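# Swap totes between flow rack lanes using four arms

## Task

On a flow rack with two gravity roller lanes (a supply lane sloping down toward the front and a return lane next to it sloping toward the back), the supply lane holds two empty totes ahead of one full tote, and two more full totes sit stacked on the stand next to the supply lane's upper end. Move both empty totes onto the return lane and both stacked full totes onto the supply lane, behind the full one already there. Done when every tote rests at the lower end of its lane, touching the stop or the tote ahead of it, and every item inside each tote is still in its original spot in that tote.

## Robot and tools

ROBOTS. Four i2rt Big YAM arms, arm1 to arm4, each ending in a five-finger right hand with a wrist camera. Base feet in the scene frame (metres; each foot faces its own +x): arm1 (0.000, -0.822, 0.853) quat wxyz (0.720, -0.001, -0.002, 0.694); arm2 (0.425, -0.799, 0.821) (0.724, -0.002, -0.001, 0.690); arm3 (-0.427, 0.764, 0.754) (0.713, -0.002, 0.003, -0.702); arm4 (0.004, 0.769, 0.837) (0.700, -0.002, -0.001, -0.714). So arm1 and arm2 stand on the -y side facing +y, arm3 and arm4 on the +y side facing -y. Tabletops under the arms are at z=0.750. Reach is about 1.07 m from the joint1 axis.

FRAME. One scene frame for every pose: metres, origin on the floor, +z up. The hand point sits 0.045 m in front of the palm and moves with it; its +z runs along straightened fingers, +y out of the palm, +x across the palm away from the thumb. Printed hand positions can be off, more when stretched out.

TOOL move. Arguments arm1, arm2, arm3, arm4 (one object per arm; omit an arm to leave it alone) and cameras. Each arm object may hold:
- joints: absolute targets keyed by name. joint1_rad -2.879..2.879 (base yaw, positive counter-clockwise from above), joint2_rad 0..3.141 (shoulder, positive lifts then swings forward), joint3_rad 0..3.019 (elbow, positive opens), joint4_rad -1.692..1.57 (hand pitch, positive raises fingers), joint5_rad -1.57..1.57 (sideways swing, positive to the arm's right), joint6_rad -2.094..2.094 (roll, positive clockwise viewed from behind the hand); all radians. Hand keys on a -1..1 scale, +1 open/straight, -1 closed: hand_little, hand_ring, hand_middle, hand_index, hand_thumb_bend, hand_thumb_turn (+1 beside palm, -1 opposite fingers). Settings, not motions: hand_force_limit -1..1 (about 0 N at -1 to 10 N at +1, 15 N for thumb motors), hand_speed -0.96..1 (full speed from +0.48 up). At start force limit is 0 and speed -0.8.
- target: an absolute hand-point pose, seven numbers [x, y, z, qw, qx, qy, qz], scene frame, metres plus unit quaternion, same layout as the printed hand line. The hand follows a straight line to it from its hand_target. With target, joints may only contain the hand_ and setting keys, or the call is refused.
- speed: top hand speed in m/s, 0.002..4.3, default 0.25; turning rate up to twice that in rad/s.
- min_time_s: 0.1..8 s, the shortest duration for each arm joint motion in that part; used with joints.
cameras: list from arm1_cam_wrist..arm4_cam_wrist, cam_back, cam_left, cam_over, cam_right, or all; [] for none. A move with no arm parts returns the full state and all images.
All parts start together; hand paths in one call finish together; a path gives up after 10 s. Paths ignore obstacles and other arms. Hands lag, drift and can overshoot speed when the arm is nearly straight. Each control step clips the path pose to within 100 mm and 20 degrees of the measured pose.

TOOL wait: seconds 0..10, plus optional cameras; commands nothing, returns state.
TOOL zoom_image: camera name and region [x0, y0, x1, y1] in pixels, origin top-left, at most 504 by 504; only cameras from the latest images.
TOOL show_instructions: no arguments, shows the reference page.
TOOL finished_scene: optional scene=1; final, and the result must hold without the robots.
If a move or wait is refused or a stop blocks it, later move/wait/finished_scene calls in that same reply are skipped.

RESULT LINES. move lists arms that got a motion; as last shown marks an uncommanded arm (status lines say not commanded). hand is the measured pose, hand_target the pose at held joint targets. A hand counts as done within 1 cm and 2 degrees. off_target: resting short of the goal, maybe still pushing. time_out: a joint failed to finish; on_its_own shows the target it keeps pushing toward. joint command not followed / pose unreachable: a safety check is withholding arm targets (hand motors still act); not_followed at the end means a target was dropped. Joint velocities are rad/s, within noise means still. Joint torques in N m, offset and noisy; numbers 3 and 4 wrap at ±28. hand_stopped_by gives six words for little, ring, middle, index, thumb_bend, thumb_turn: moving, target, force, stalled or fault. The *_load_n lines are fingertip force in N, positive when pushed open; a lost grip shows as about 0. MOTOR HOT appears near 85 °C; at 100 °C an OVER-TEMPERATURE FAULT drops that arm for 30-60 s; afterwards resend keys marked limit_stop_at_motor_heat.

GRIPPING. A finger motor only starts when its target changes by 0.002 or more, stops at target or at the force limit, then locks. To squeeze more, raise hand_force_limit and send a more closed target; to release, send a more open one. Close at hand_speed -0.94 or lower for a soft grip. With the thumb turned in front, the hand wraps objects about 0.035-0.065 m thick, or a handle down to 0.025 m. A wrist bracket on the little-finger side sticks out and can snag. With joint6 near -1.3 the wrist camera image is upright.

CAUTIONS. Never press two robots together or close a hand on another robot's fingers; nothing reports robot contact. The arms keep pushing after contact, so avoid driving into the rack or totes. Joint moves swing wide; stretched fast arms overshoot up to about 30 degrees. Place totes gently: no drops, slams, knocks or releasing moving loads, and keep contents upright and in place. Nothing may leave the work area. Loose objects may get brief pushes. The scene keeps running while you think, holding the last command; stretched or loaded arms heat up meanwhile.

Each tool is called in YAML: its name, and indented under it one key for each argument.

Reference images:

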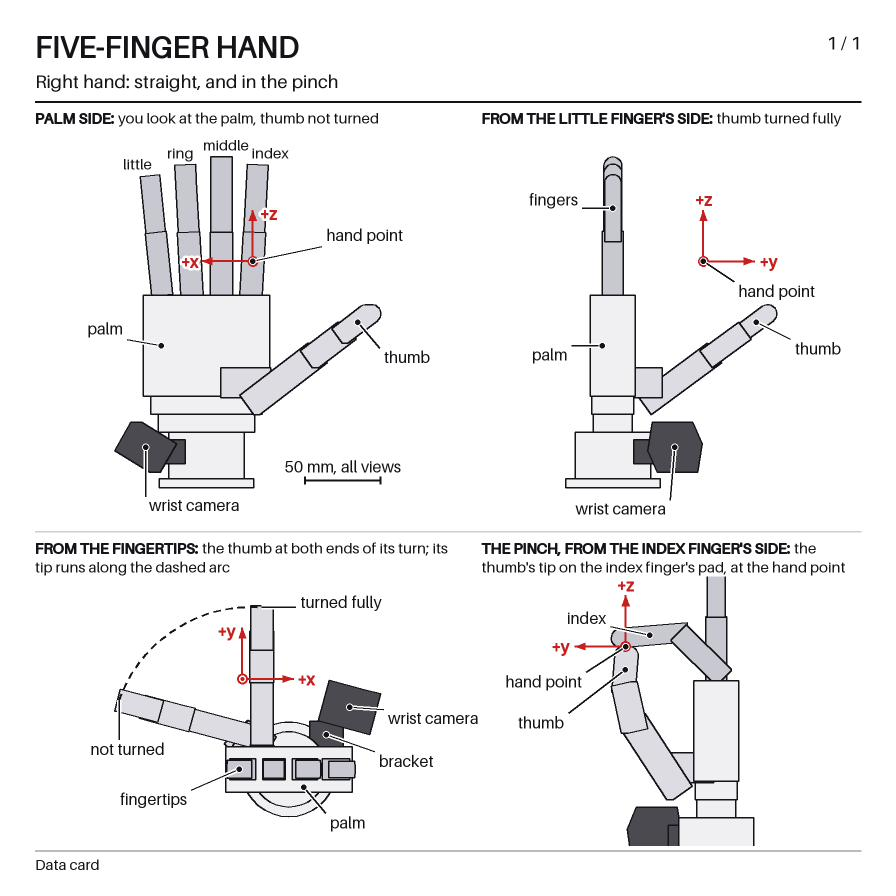

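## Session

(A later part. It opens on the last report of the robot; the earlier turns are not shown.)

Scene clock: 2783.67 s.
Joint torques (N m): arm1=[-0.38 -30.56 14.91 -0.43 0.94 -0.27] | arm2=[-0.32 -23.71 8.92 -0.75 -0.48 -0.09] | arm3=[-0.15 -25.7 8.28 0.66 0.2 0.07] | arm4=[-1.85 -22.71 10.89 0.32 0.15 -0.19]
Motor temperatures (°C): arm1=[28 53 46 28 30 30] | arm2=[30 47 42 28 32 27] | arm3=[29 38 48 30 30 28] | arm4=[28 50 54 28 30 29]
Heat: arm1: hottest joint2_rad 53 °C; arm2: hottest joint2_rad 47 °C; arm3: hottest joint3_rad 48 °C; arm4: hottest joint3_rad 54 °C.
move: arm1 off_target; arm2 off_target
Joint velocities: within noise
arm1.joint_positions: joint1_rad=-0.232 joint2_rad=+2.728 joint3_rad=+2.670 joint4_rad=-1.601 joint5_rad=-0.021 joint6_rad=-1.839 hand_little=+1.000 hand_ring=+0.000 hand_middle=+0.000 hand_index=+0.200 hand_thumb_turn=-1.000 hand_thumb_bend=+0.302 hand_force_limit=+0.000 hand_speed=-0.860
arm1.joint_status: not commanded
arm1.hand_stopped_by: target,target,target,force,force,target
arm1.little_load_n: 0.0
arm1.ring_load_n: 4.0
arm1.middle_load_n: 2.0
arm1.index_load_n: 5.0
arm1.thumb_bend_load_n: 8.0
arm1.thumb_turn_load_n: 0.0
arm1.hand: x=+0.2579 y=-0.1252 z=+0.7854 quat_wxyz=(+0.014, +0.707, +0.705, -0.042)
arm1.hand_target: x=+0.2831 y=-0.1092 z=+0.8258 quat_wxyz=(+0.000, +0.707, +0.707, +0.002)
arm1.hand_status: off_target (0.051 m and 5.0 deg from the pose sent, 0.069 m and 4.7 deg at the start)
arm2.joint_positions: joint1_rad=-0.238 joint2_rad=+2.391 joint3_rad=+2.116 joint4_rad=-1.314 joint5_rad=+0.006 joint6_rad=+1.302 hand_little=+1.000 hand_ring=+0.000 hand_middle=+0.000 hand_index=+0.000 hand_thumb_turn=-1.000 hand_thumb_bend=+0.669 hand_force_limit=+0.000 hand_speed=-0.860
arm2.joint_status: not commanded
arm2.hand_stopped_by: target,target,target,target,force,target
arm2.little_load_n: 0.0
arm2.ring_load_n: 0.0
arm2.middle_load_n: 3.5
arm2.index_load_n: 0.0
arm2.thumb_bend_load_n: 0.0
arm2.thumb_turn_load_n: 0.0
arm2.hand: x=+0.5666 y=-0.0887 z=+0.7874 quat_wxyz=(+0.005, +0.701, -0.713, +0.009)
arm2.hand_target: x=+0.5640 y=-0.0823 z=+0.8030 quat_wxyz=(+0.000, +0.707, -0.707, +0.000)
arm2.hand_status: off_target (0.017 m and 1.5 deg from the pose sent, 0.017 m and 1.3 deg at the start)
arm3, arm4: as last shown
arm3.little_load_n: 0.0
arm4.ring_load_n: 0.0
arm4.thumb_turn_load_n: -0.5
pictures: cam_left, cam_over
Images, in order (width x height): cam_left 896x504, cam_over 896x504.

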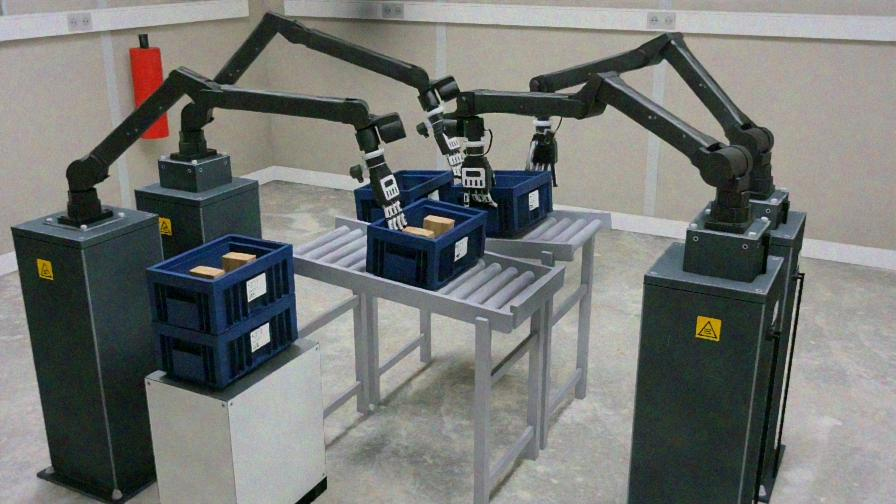

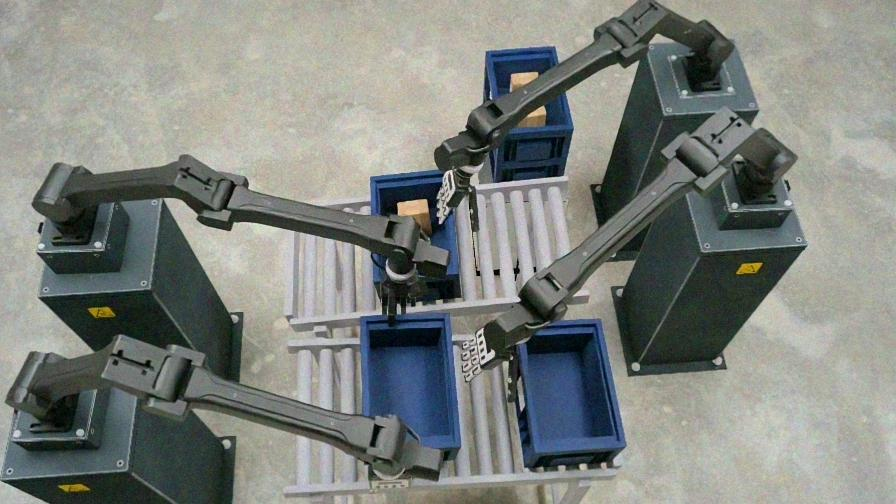

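move:
  arm1: {"target":[0.296,-0.106,0.825,0,0.7071,0.7071,0],"speed":0.06}
  arm2: {"target":[0.582,-0.082,0.812,0,0.7071,-0.7071,0],"speed":0.06}
  cameras: ["cam_over","cam_left"]

zoom_image:
  camera: "cam_over"
  region: [280, 270, 640, 500]

Scene clock: 2806.67 s.
Joint torques (N m): arm1=[0.15 -30.74 14.99 -0.39 0.94 -0.33] | arm2=[-0.21 -23.12 10.37 -0.95 -0.47 -0.1] | arm3=[1.03 -25.64 8.13 0.8 0.16 0.04] | arm4=[-1.73 -22.3 10.76 0.49 0.13 -0.12]
Motor temperatures (°C): arm1=[28 55 48 28 30 30] | arm2=[30 48 43 28 32 27] | arm3=[29 38 48 30 30 28] | arm4=[28 52 54 28 30 29]
Heat: arm1: hottest joint2_rad 55 °C; arm2: hottest joint2_rad 48 °C; arm3: hottest joint3_rad 48 °C; arm4: hottest joint3_rad 54 °C.
move: arm1 off_target; arm2 off_target
Joint velocities: within noise
arm1.joint_positions: joint1_rad=-0.254 joint2_rad=+2.769 joint3_rad=+2.761 joint4_rad=-1.643 joint5_rad=-0.021 joint6_rad=-1.847 hand_little=+1.000 hand_ring=+0.000 hand_middle=+0.000 hand_index=+0.200 hand_thumb_turn=-1.000 hand_thumb_bend=+0.302 hand_force_limit=+0.000 hand_speed=-0.860
arm1.joint_status: not commanded
arm1.hand_stopped_by: target,target,target,force,force,target
arm1.little_load_n: 0.0
arm1.ring_load_n: 4.0
arm1.middle_load_n: 2.5
arm1.index_load_n: 5.5
arm1.thumb_bend_load_n: 6.5
arm1.thumb_turn_load_n: 0.0
arm1.hand: x=+0.2753 y=-0.1244 z=+0.7892 quat_wxyz=(+0.011, +0.712, +0.701, -0.038)
arm1.hand_target: x=+0.2951 y=-0.1087 z=+0.8260 quat_wxyz=(-0.001, +0.707, +0.707, +0.003)
arm1.hand_status: off_target (0.045 m and 4.6 deg from the pose sent, 0.058 m and 5.0 deg at the start)
arm2.joint_positions: joint1_rad=-0.264 joint2_rad=+2.391 joint3_rad=+2.137 joint4_rad=-1.340 joint5_rad=+0.006 joint6_rad=+1.280 hand_little=+1.000 hand_ring=+0.000 hand_middle=+0.000 hand_index=+0.000 hand_thumb_turn=-1.000 hand_thumb_bend=+0.669 hand_force_limit=+0.000 hand_speed=-0.860
arm2.joint_status: not commanded
arm2.hand_stopped_by: target,target,target,target,force,target
arm2.little_load_n: 0.0
arm2.ring_load_n: 0.0
arm2.middle_load_n: 3.5
arm2.index_load_n: 0.0
arm2.thumb_bend_load_n: 0.0
arm2.thumb_turn_load_n: 0.0
arm2.hand: x=+0.5844 y=-0.0933 z=+0.7951 quat_wxyz=(+0.008, +0.700, -0.714, +0.010)
arm2.hand_target: x=+0.5818 y=-0.0825 z=+0.8121 quat_wxyz=(-0.001, +0.707, -0.707, +0.000)
arm2.hand_status: off_target (0.021 m and 1.9 deg from the pose sent, 0.030 m and 1.5 deg at the start)
arm3, arm4: as last shown
arm4.index_load_n: -0.5
arm4.thumb_turn_load_n: 0.0
pictures: cam_left, cam_over
Images, in order (width x height): cam_left 896x504, cam_over 896x504.

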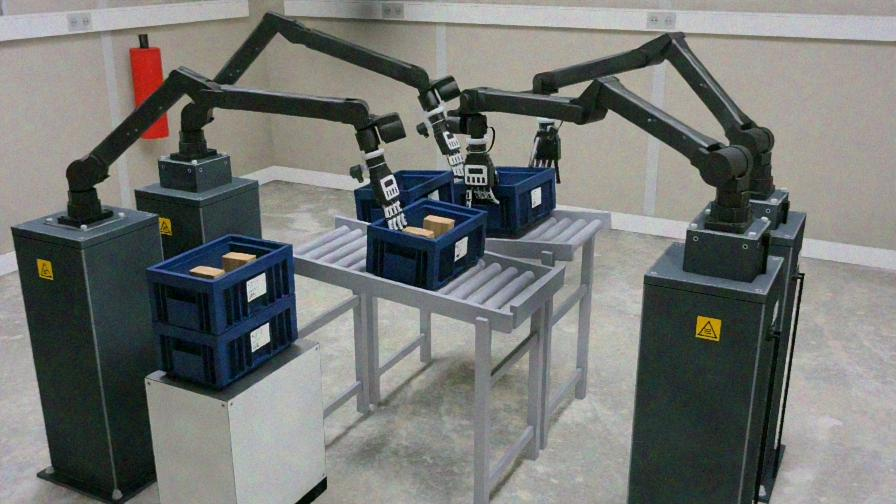

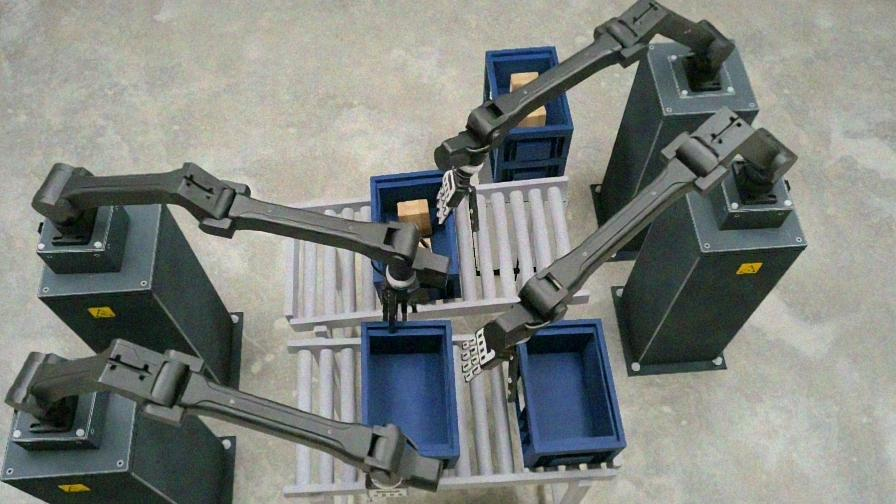

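Scaled by 1.400.

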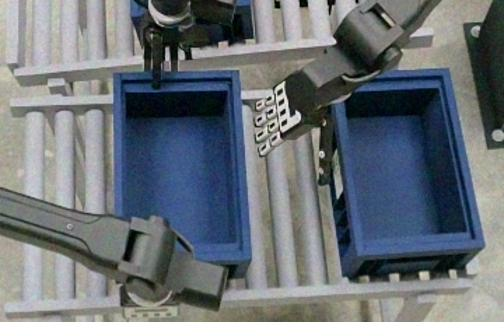

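move:
  arm1: {"target":[0.295,-0.107,0.79,0,0.7071,0.7071,0],"speed":0.05}
  arm2: {"target":[0.582,-0.078,0.782,0,0.7071,-0.7071,0],"speed":0.05}
  cameras: ["cam_over","cam_left"]

zoom_image:
  camera: "cam_over"
  region: [280, 270, 640, 500]

zoom_image:
  camera: "cam_left"
  region: [380, 100, 600, 260]

Scene clock: 2814.70 s.
Joint torques (N m): arm1=[0.21 -31.21 10.59 0.36 0.99 -0.31] | arm2=[-0.09 -22.36 9.88 0.08 -0.37 -0.07] | arm3=[0.5 -25.23 8.49 0.81 0.15 0.06] | arm4=[-1.49 -22.24 10.78 0.4 0.16 -0.15]
Motor temperatures (°C): arm1=[28 55 47 28 30 30] | arm2=[30 48 42 28 32 27] | arm3=[29 38 48 30 30 28] | arm4=[28 52 54 28 30 29]
Heat: arm1: hottest joint2_rad 55 °C; arm2: hottest joint2_rad 48 °C; arm3: hottest joint3_rad 48 °C; arm4: hottest joint3_rad 54 °C.
move: arm1 off_target; arm2 off_target
Joint velocities: within noise
arm1.joint_positions: joint1_rad=-0.254 joint2_rad=+2.793 joint3_rad=+2.748 joint4_rad=-1.593 joint5_rad=-0.023 joint6_rad=-1.848 hand_little=+1.000 hand_ring=+0.001 hand_middle=+0.000 hand_index=+0.201 hand_thumb_turn=-1.000 hand_thumb_bend=+0.302 hand_force_limit=+0.000 hand_speed=-0.860
arm1.joint_status: not commanded
arm1.hand_stopped_by: target,target,target,force,force,target
arm1.little_load_n: 0.0
arm1.ring_load_n: 6.0
arm1.middle_load_n: 3.0
arm1.index_load_n: 4.0
arm1.thumb_bend_load_n: 4.5
arm1.thumb_turn_load_n: 0.0
arm1.hand: x=+0.2763 y=-0.1198 z=+0.7650 quat_wxyz=(+0.007, +0.712, +0.701, -0.033)
arm1.hand_target: x=+0.2946 y=-0.1082 z=+0.7906 quat_wxyz=(+0.001, +0.708, +0.707, +0.000)
arm1.hand_status: off_target (0.034 m and 4.0 deg from the pose sent, 0.026 m and 4.6 deg at the start)
arm2.joint_positions: joint1_rad=-0.265 joint2_rad=+2.419 joint3_rad=+2.137 joint4_rad=-1.320 joint5_rad=+0.004 joint6_rad=+1.279 hand_little=+1.000 hand_ring=+0.000 hand_middle=+0.000 hand_index=+0.000 hand_thumb_turn=-1.000 hand_thumb_bend=+0.669 hand_force_limit=+0.000 hand_speed=-0.860
arm2.joint_status: not commanded
arm2.hand_stopped_by: target,target,target,target,force,target
arm2.little_load_n: 0.0
arm2.ring_load_n: 0.0
arm2.middle_load_n: 2.0
arm2.index_load_n: 0.0
arm2.thumb_bend_load_n: 0.0
arm2.thumb_turn_load_n: 0.0
arm2.hand: x=+0.5846 y=-0.0927 z=+0.7755 quat_wxyz=(+0.012, +0.700, -0.714, +0.011)
arm2.hand_target: x=+0.5818 y=-0.0785 z=+0.7823 quat_wxyz=(+0.000, +0.707, -0.707, +0.000)
arm2.hand_status: off_target (0.016 m and 2.2 deg from the pose sent, 0.020 m and 1.9 deg at the start)
arm3, arm4: as last shown
arm4.ring_load_n: -0.5
arm4.index_load_n: 0.0
pictures: cam_left, cam_over
Images, in order (width x height): cam_left 896x504, cam_over 896x504.

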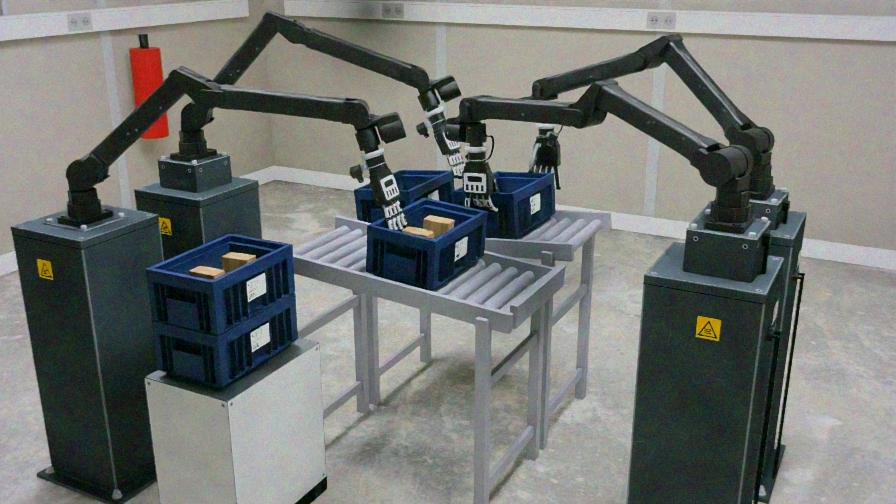

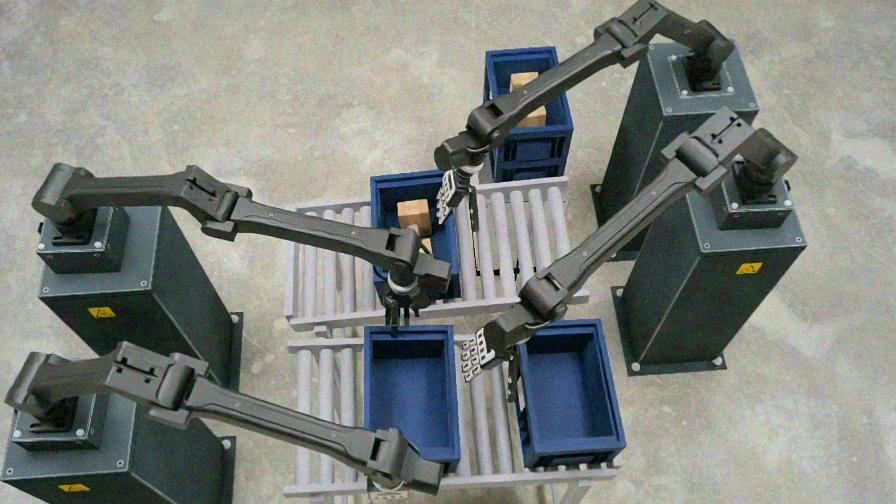

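Scaled by 1.400.

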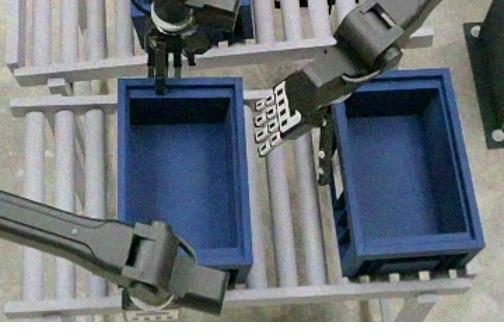

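Scaled by 2.291.

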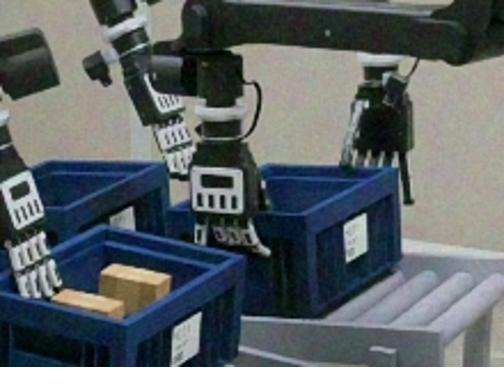

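zoom_image:
  camera: "cam_over"
  region: [340, 390, 500, 504]

zoom_image:
  camera: "cam_over"
  region: [480, 390, 640, 504]

zoom_image:
  camera: "cam_over"
  region: [340, 290, 640, 400]

Scaled by 3.150.

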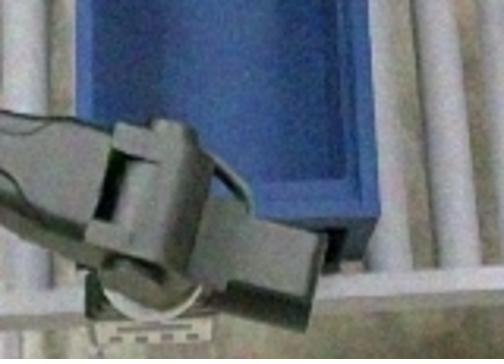

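Scaled by 3.150.

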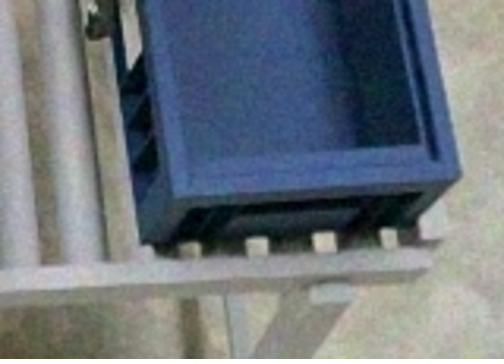

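Scaled by 1.680.

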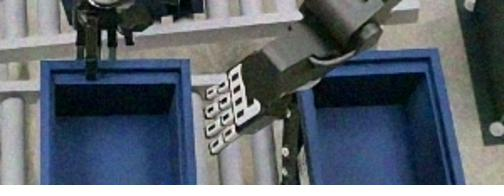

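move:
  arm1: {"target":[0.285,-0.107,0.785,0,0.7071,0.7071,0],"speed":0.05}
  arm2: {"target":[0.565,-0.078,0.775,0,0.7071,-0.7071,0],"speed":0.05}
  cameras: ["cam_over","cam_left"]

zoom_image:
  camera: "cam_over"
  region: [340, 390, 500, 504]

zoom_image:
  camera: "cam_over"
  region: [340, 290, 640, 400]

Scene clock: 2832.23 s.
Joint torques (N m): arm1=[0.97 -32.21 9.35 0.2 0.85 -0.2] | arm2=[1.44 -22.95 7.39 0.18 -0.35 0.11] | arm3=[0.97 -24.94 8.14 0.75 0.18 0.05] | arm4=[-1.49 -22.24 10.8 0.43 0.17 -0.14]
Motor temperatures (°C): arm1=[28 55 47 28 30 30] | arm2=[30 48 41 28 32 27] | arm3=[29 38 47 30 30 28] | arm4=[28 53 54 28 30 29]
Heat: arm1: hottest joint2_rad 55 °C; arm2: hottest joint2_rad 48 °C; arm3: hottest joint3_rad 47 °C; arm4: hottest joint3_rad 54 °C.
move: arm1 off_target; arm2 off_target
Joint velocities: within noise
arm1.joint_positions: joint1_rad=-0.252 joint2_rad=+2.775 joint3_rad=+2.695 joint4_rad=-1.548 joint5_rad=-0.020 joint6_rad=-1.848 hand_little=+1.000 hand_ring=+0.001 hand_middle=+0.000 hand_index=+0.200 hand_thumb_turn=-1.000 hand_thumb_bend=+0.302 hand_force_limit=+0.000 hand_speed=-0.860
arm1.joint_status: not commanded
arm1.hand_stopped_by: target,target,target,force,force,target
arm1.little_load_n: 0.0
arm1.ring_load_n: 4.5
arm1.middle_load_n: 0.5
arm1.index_load_n: 2.0
arm1.thumb_bend_load_n: 5.0
arm1.thumb_turn_load_n: -1.0
arm1.hand: x=+0.2754 y=-0.1189 z=+0.7588 quat_wxyz=(+0.006, +0.711, +0.702, -0.028)
arm1.hand_target: x=+0.2849 y=-0.1077 z=+0.7854 quat_wxyz=(+0.000, +0.708, +0.707, +0.000)
arm1.hand_status: off_target (0.030 m and 3.4 deg from the pose sent, 0.025 m and 4.0 deg at the start)
arm2.joint_positions: joint1_rad=-0.262 joint2_rad=+2.419 joint3_rad=+2.137 joint4_rad=-1.298 joint5_rad=+0.002 joint6_rad=+1.281 hand_little=+1.000 hand_ring=+0.000 hand_middle=+0.000 hand_index=+0.000 hand_thumb_turn=-1.000 hand_thumb_bend=+0.669 hand_force_limit=+0.000 hand_speed=-0.860
arm2.joint_status: not commanded
arm2.hand_stopped_by: target,target,target,target,force,target
arm2.little_load_n: 0.0
arm2.ring_load_n: 0.0
arm2.middle_load_n: 2.5
arm2.index_load_n: 0.5
arm2.thumb_bend_load_n: 0.0
arm2.thumb_turn_load_n: 0.0
arm2.hand: x=+0.5843 y=-0.0866 z=+0.7757 quat_wxyz=(+0.002, +0.700, -0.714, +0.006)
arm2.hand_target: x=+0.5651 y=-0.0785 z=+0.7751 quat_wxyz=(+0.000, +0.707, -0.707, +0.000)
arm2.hand_status: off_target (0.021 m and 1.3 deg from the pose sent, 0.024 m and 2.2 deg at the start)
arm3.joint_positions: joint1_rad=+0.473 joint2_rad=+2.397 joint3_rad=+2.320 joint4_rad=-1.135 joint5_rad=+0.160 joint6_rad=+0.472 hand_little=+1.000 hand_ring=+1.000 hand_middle=+1.000 hand_index=+1.000 hand_thumb_turn=+1.000 hand_thumb_bend=+1.000 hand_force_limit=+0.000 hand_speed=-0.800
arm3.joint_status: not commanded
arm3.hand_stopped_by: target,target,target,target,target,target
arm3.little_load_n: 0.0
arm3.ring_load_n: 0.0
arm3.middle_load_n: 0.0
arm3.index_load_n: 0.0
arm3.thumb_bend_load_n: -0.5
arm3.thumb_turn_load_n: 0.0
arm3.hand: x=-0.0376 y=+0.0806 z=+0.7868 quat_wxyz=(-0.009, -0.006, -0.981, +0.193)
arm3.hand_target: x=-0.0355 y=+0.0921 z=+0.7629 quat_wxyz=(+0.000, +0.000, -0.985, +0.174)
arm3.hand_status: not commanded
arm4: as last shown
arm4.little_load_n: -0.5
arm4.ring_load_n: 0.0
pictures: cam_left, cam_over
Images, in order (width x height): cam_left 896x504, cam_over 896x504.

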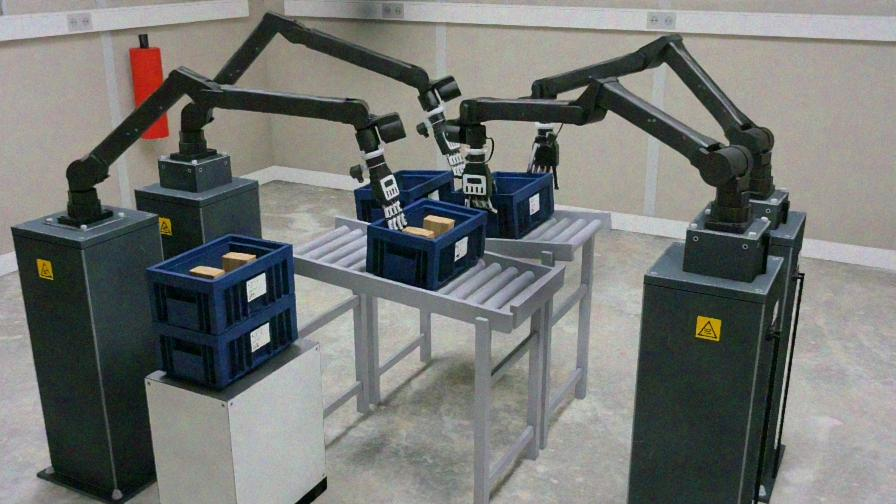

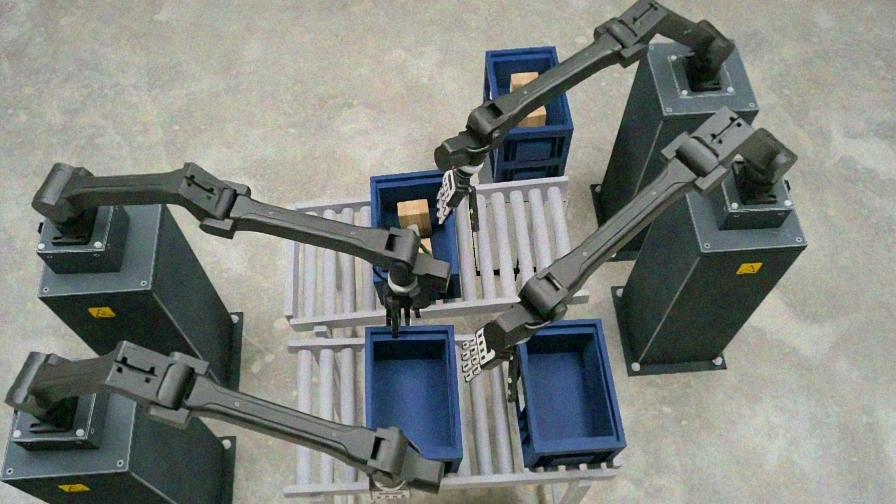

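Scaled by 3.150.

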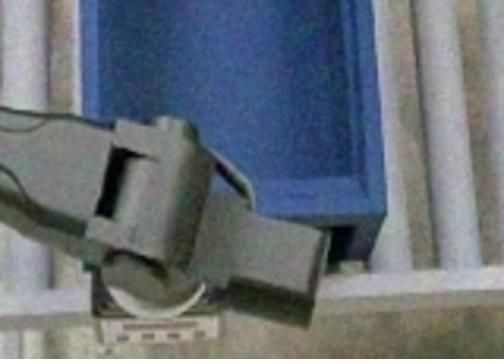

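Scaled by 1.680.

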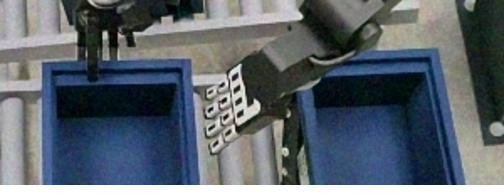

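move:
  arm1: {"target":[0.272,-0.107,0.805,0,0.7071,0.7071,0],"speed":0.05}
  arm2: {"target":[0.56,-0.078,0.80,0,0.7071,-0.7071,0],"speed":0.05}
  cameras: ["cam_over"]

zoom_image:
  camera: "cam_over"
  region: [280, 270, 640, 500]

Scene clock: 2840.53 s.
Joint torques (N m): arm1=[1.26 -33.44 10.11 -0.23 0.76 -0.06] | arm2=[0.85 -25.41 8.42 -0.75 -0.37 0.12] | arm3=[0.91 -25.52 8.29 0.73 0.18 0.06] | arm4=[-1.44 -22.12 10.67 0.42 0.15 -0.14]
Motor temperatures (°C): arm1=[28 55 46 28 30 30] | arm2=[30 48 41 28 32 27] | arm3=[29 38 47 30 30 28] | arm4=[28 53 54 28 30 29]
Heat: arm1: hottest joint2_rad 55 °C; arm2: hottest joint2_rad 48 °C; arm3: hottest joint3_rad 47 °C; arm4: hottest joint3_rad 54 °C.
move: arm1 off_target; arm2 off_target
Joint velocities: within noise
arm1.joint_positions: joint1_rad=-0.240 joint2_rad=+2.748 joint3_rad=+2.644 joint4_rad=-1.546 joint5_rad=-0.019 joint6_rad=-1.848 hand_little=+1.000 hand_ring=+0.001 hand_middle=+0.000 hand_index=+0.200 hand_thumb_turn=-1.000 hand_thumb_bend=+0.302 hand_force_limit=+0.000 hand_speed=-0.860
arm1.joint_status: not commanded
arm1.hand_stopped_by: target,target,target,force,force,target
arm1.little_load_n: 0.0
arm1.ring_load_n: 3.0
arm1.middle_load_n: 0.5
arm1.index_load_n: 3.0
arm1.thumb_bend_load_n: 4.5
arm1.thumb_turn_load_n: 0.0
arm1.hand: x=+0.2647 y=-0.1240 z=+0.7605 quat_wxyz=(+0.012, +0.707, +0.706, -0.037)
arm1.hand_target: x=+0.2714 y=-0.1083 z=+0.8048 quat_wxyz=(+0.000, +0.707, +0.707, +0.000)
arm1.hand_status: off_target (0.048 m and 4.5 deg from the pose sent, 0.048 m and 3.4 deg at the start)
arm2.joint_positions: joint1_rad=-0.249 joint2_rad=+2.418 joint3_rad=+2.137 joint4_rad=-1.317 joint5_rad=+0.002 joint6_rad=+1.287 hand_little=+1.000 hand_ring=+0.000 hand_middle=+0.000 hand_index=+0.000 hand_thumb_turn=-1.000 hand_thumb_bend=+0.669 hand_force_limit=+0.000 hand_speed=-0.860
arm2.joint_status: not commanded
arm2.hand_stopped_by: target,target,target,target,force,target
arm2.little_load_n: 0.0
arm2.ring_load_n: 0.0
arm2.middle_load_n: 2.5
arm2.index_load_n: 0.0
arm2.thumb_bend_load_n: 0.0
arm2.thumb_turn_load_n: 0.0
arm2.hand: x=+0.5735 y=-0.0888 z=+0.7758 quat_wxyz=(+0.010, +0.703, -0.711, +0.010)
arm2.hand_target: x=+0.5600 y=-0.0785 z=+0.7999 quat_wxyz=(+0.000, +0.707, -0.707, +0.000)
arm2.hand_status: off_target (0.030 m and 1.8 deg from the pose sent, 0.035 m and 1.3 deg at the start)
arm3, arm4: as last shown
arm3.thumb_bend_load_n: 0.0
arm4.little_load_n: 0.0
arm4.index_load_n: -0.5
arm4.thumb_turn_load_n: -0.5
Images, in order (width x height): cam_over 896x504.

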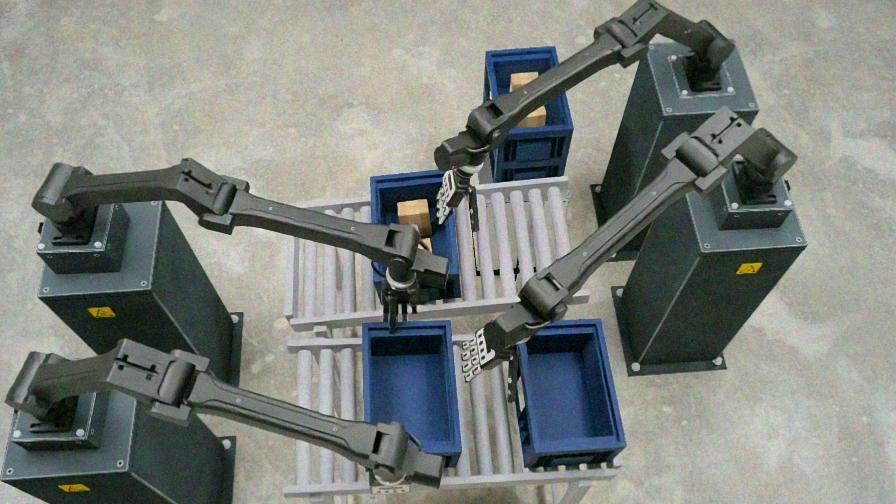

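Scaled by 1.400.

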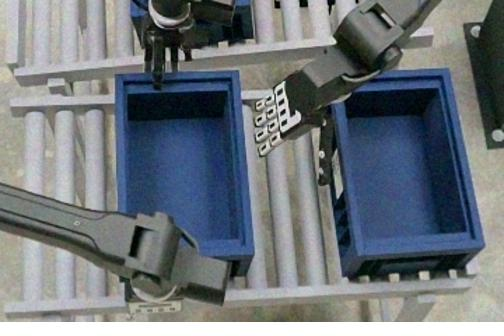

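move:
  arm1: {"target":[0.275,-0.107,0.765,0,0.7071,0.7071,0],"speed":0.05}
  arm2: {"target":[0.565,-0.078,0.765,0,0.7071,-0.7071,0],"speed":0.05}
  cameras: ["cam_over","cam_left"]

zoom_image:
  camera: "cam_over"
  region: [280, 270, 640, 500]

zoom_image:
  camera: "cam_over"
  region: [340, 390, 500, 504]

zoom_image:
  camera: "cam_left"
  region: [380, 100, 600, 260]

Scene clock: 2853.53 s.
Joint torques (N m): arm1=[0.85 -29.39 9.54 0.44 0.78 -0.09] | arm2=[0.62 -22.24 6.99 0.32 -0.26 0.07] | arm3=[0.67 -24.88 8.51 0.73 0.2 0.14] | arm4=[-1.26 -22.65 10.77 0.46 0.13 -0.12]
Motor temperatures (°C): arm1=[28 57 44 28 30 30] | arm2=[30 49 40 28 32 27] | arm3=[29 38 47 30 30 28] | arm4=[28 53 54 28 30 29]
Heat: arm1: hottest joint2_rad 57 °C; arm2: hottest joint2_rad 49 °C; arm3: hottest joint3_rad 47 °C; arm4: hottest joint3_rad 54 °C.
move: arm1 off_target; arm2 off_target
Joint velocities: within noise
arm1.joint_positions: joint1_rad=-0.238 joint2_rad=+2.738 joint3_rad=+2.621 joint4_rad=-1.490 joint5_rad=-0.019 joint6_rad=-1.847 hand_little=+1.000 hand_ring=+0.001 hand_middle=+0.000 hand_index=+0.200 hand_thumb_turn=-1.000 hand_thumb_bend=+0.302 hand_force_limit=+0.000 hand_speed=-0.860
arm1.joint_status: not commanded
arm1.hand_stopped_by: target,target,target,force,force,target
arm1.little_load_n: 0.0
arm1.ring_load_n: 4.5
arm1.middle_load_n: 0.5
arm1.index_load_n: 2.0
arm1.thumb_bend_load_n: 6.0
arm1.thumb_turn_load_n: -1.0
arm1.hand: x=+0.2661 y=-0.1139 z=+0.7578 quat_wxyz=(+0.002, +0.707, +0.707, -0.019)
arm1.hand_target: x=+0.2750 y=-0.1073 z=+0.7652 quat_wxyz=(+0.000, +0.707, +0.707, +0.000)
arm1.hand_status: off_target (0.013 m and 2.1 deg from the pose sent, 0.020 m and 4.5 deg at the start)
arm2.joint_positions: joint1_rad=-0.248 joint2_rad=+2.419 joint3_rad=+2.137 joint4_rad=-1.282 joint5_rad=+0.001 joint6_rad=+1.287 hand_little=+1.000 hand_ring=+0.000 hand_middle=+0.000 hand_index=+0.000 hand_thumb_turn=-1.000 hand_thumb_bend=+0.669 hand_force_limit=+0.000 hand_speed=-0.860
arm2.joint_status: not commanded
arm2.hand_stopped_by: target,target,target,target,force,target
arm2.little_load_n: 0.0
arm2.ring_load_n: 0.0
arm2.middle_load_n: 2.5
arm2.index_load_n: 0.0
arm2.thumb_bend_load_n: 0.0
arm2.thumb_turn_load_n: 0.0
arm2.hand: x=+0.5752 y=-0.0796 z=+0.7760 quat_wxyz=(-0.005, +0.703, -0.711, +0.001)
arm2.hand_target: x=+0.5650 y=-0.0783 z=+0.7650 quat_wxyz=(+0.000, +0.707, -0.707, +0.000)
arm2.hand_status: off_target (0.015 m and 0.8 deg from the pose sent, 0.017 m and 1.8 deg at the start)
arm3, arm4: as last shown
arm4.index_load_n: 0.0
pictures: cam_left, cam_over
Images, in order (width x height): cam_left 896x504, cam_over 896x504.

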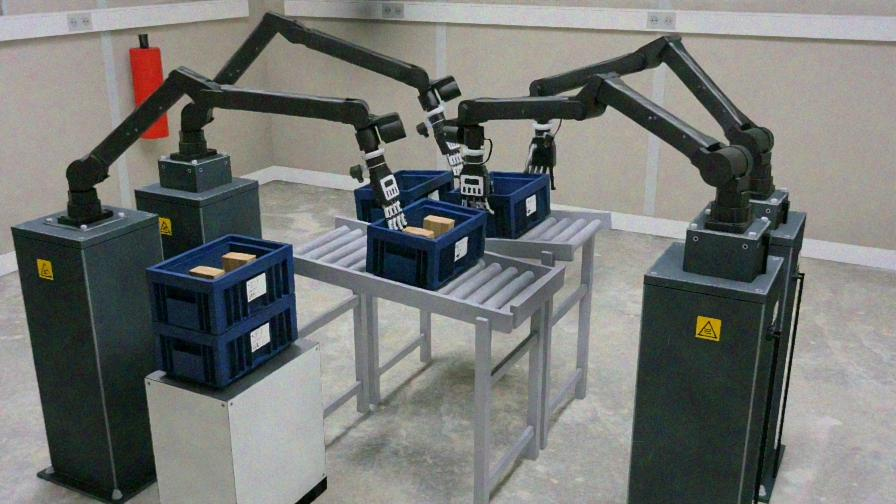

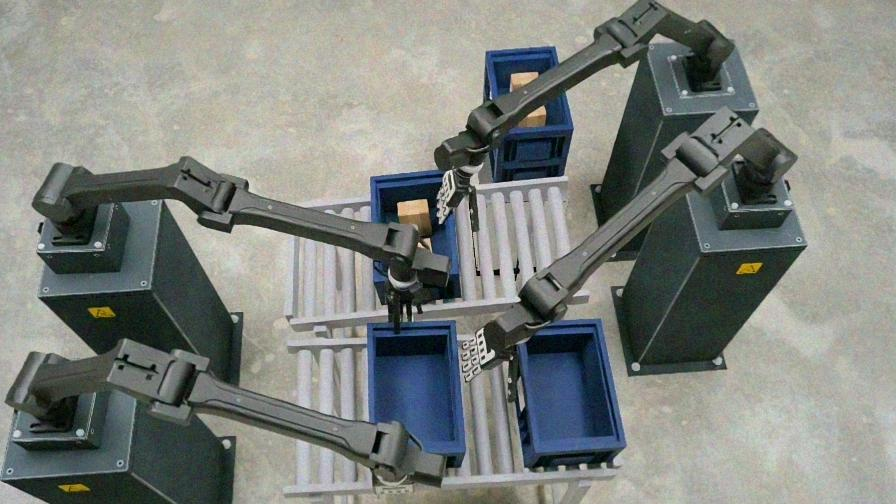

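Scaled by 1.400.

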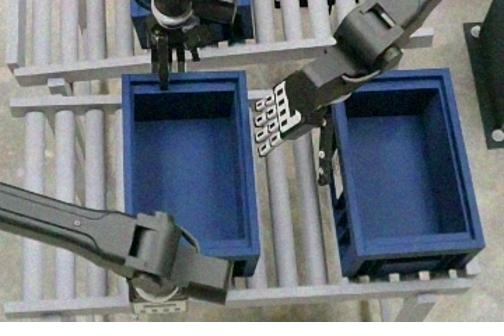

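Scaled by 3.150.

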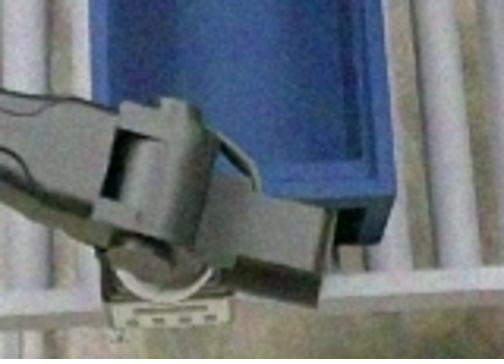

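Scaled by 2.291.

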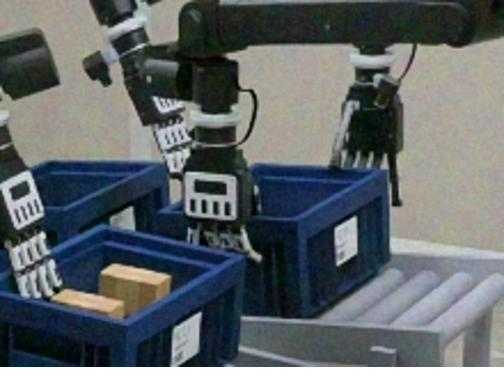

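move:
  arm1: {"target":[0.281,-0.109,0.745,0,0.7071,0.7071,0],"speed":0.05}
  arm2: {"target":[0.569,-0.08,0.745,0,0.7071,-0.7071,0],"speed":0.05}
  cameras: ["cam_over","cam_left"]

zoom_image:
  camera: "cam_over"
  region: [340, 300, 500, 360]

zoom_image:
  camera: "cam_over"
  region: [340, 390, 500, 504]

zoom_image:
  camera: "cam_left"
  region: [380, 100, 600, 260]

Scene clock: 2864.20 s.
Joint torques (N m): arm1=[0.15 -28.16 8.54 0.68 0.78 -0.17] | arm2=[-0.15 -20.6 6.39 0.34 -0.12 0] | arm3=[1.2 -24.82 8.55 0.53 0.23 0.11] | arm4=[-1.61 -22.36 10.7 0.38 0.13 -0.15]
Motor temperatures (°C): arm1=[28 57 44 28 30 30] | arm2=[30 49 40 28 31 27] | arm3=[29 38 47 30 30 28] | arm4=[28 53 54 28 30 29]
Heat: arm1: hottest joint2_rad 57 °C; arm2: hottest joint2_rad 49 °C; arm3: hottest joint3_rad 47 °C; arm4: hottest joint3_rad 54 °C.
move: arm1 off_target; arm2 off_target
Joint velocities: within noise
arm1.joint_positions: joint1_rad=-0.236 joint2_rad=+2.738 joint3_rad=+2.612 joint4_rad=-1.459 joint5_rad=-0.019 joint6_rad=-1.847 hand_little=+1.000 hand_ring=+0.001 hand_middle=+0.000 hand_index=+0.200 hand_thumb_turn=-1.000 hand_thumb_bend=+0.302 hand_force_limit=+0.000 hand_speed=-0.860
arm1.joint_status: not commanded
arm1.hand_stopped_by: target,target,target,force,force,target
arm1.little_load_n: 0.0
arm1.ring_load_n: 5.5
arm1.middle_load_n: 0.0
arm1.index_load_n: 3.5
arm1.thumb_bend_load_n: 7.5
arm1.thumb_turn_load_n: -3.0
arm1.hand: x=+0.2662 y=-0.1081 z=+0.7538 quat_wxyz=(-0.003, +0.706, +0.708, -0.009)
arm1.hand_target: x=+0.2807 y=-0.1094 z=+0.7453 quat_wxyz=(+0.000, +0.707, +0.707, +0.000)
arm1.hand_status: off_target (0.017 m and 1.1 deg from the pose sent, 0.020 m and 2.1 deg at the start)
arm2.joint_positions: joint1_rad=-0.248 joint2_rad=+2.420 joint3_rad=+2.125 joint4_rad=-1.242 joint5_rad=-0.003 joint6_rad=+1.287 hand_little=+1.000 hand_ring=+0.000 hand_middle=+0.000 hand_index=+0.000 hand_thumb_turn=-1.000 hand_thumb_bend=+0.669 hand_force_limit=+0.000 hand_speed=-0.860
arm2.joint_status: not commanded
arm2.hand_stopped_by: target,target,target,target,force,target
arm2.little_load_n: 0.0
arm2.ring_load_n: 0.0
arm2.middle_load_n: 0.0
arm2.index_load_n: 0.0
arm2.thumb_bend_load_n: 0.0
arm2.thumb_turn_load_n: 0.0
arm2.hand: x=+0.5762 y=-0.0738 z=+0.7713 quat_wxyz=(-0.015, +0.703, -0.711, -0.007)
arm2.hand_target: x=+0.5689 y=-0.0808 z=+0.7455 quat_wxyz=(+0.000, +0.707, -0.707, +0.000)
arm2.hand_status: off_target (0.028 m and 2.0 deg from the pose sent, 0.032 m and 0.8 deg at the start)
arm3: as last shown
arm4.joint_positions: joint1_rad=+0.603 joint2_rad=+2.302 joint3_rad=+1.957 joint4_rad=-0.783 joint5_rad=+0.275 joint6_rad=+0.521 hand_little=+1.000 hand_ring=+1.000 hand_middle=+1.000 hand_index=+1.000 hand_thumb_turn=+1.000 hand_thumb_bend=+1.000 hand_force_limit=+0.000 hand_speed=-0.800
arm4.joint_status: not commanded
arm4.hand_stopped_by: target,target,target,target,target,target
arm4.little_load_n: 0.0
arm4.ring_load_n: 0.0
arm4.middle_load_n: 0.0
arm4.index_load_n: 0.0
arm4.thumb_bend_load_n: 0.0
arm4.thumb_turn_load_n: -0.5
arm4.hand: x=+0.4290 y=+0.1271 z=+0.8119 quat_wxyz=(+0.000, +0.000, -0.966, +0.258)
arm4.hand_target: x=+0.4297 y=+0.1155 z=+0.8100 quat_wxyz=(+0.000, +0.000, -0.966, +0.259)
arm4.hand_status: not commanded
pictures: cam_left, cam_over
Images, in order (width x height): cam_left 896x504, cam_over 896x504.

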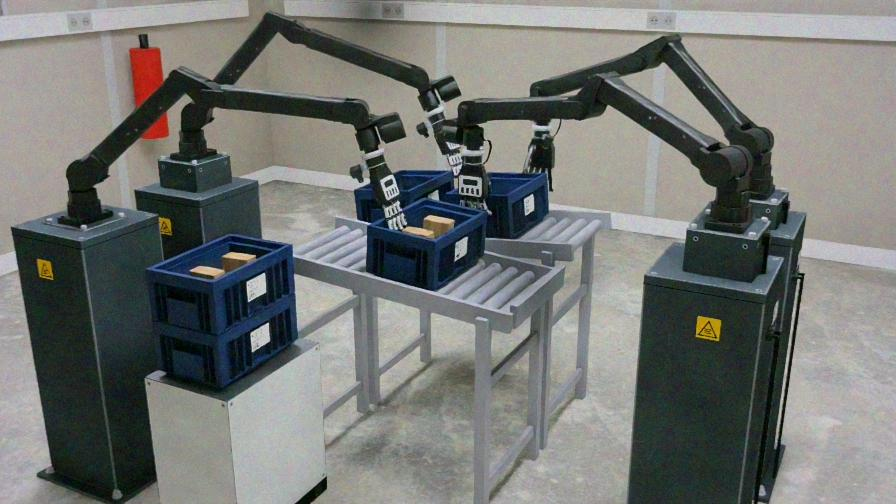

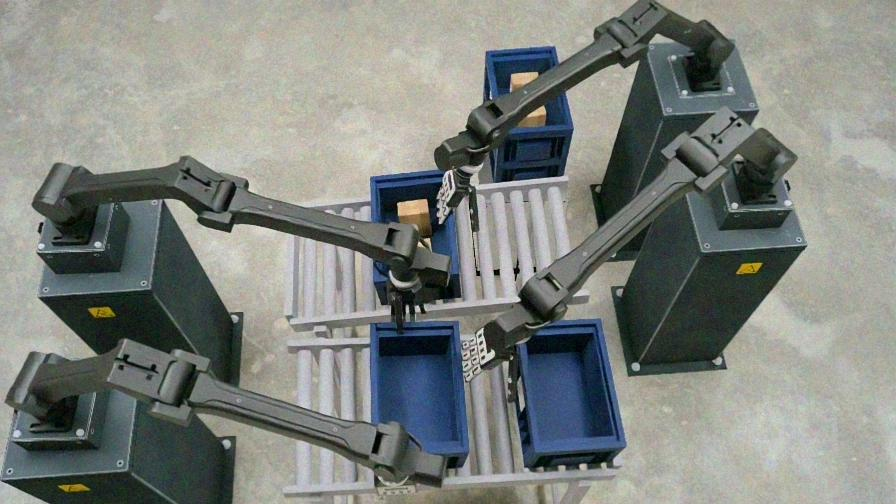

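Scaled by 3.150.

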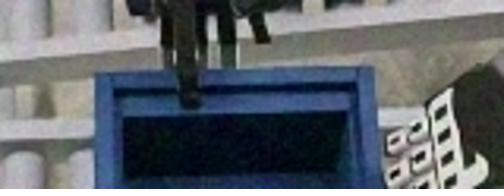

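Scaled by 3.150.

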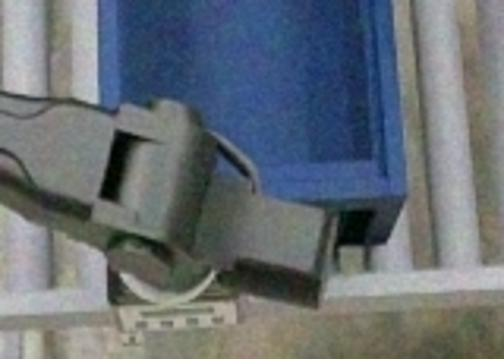

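Scaled by 2.291.

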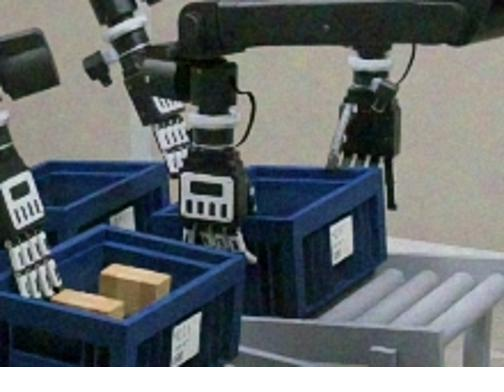

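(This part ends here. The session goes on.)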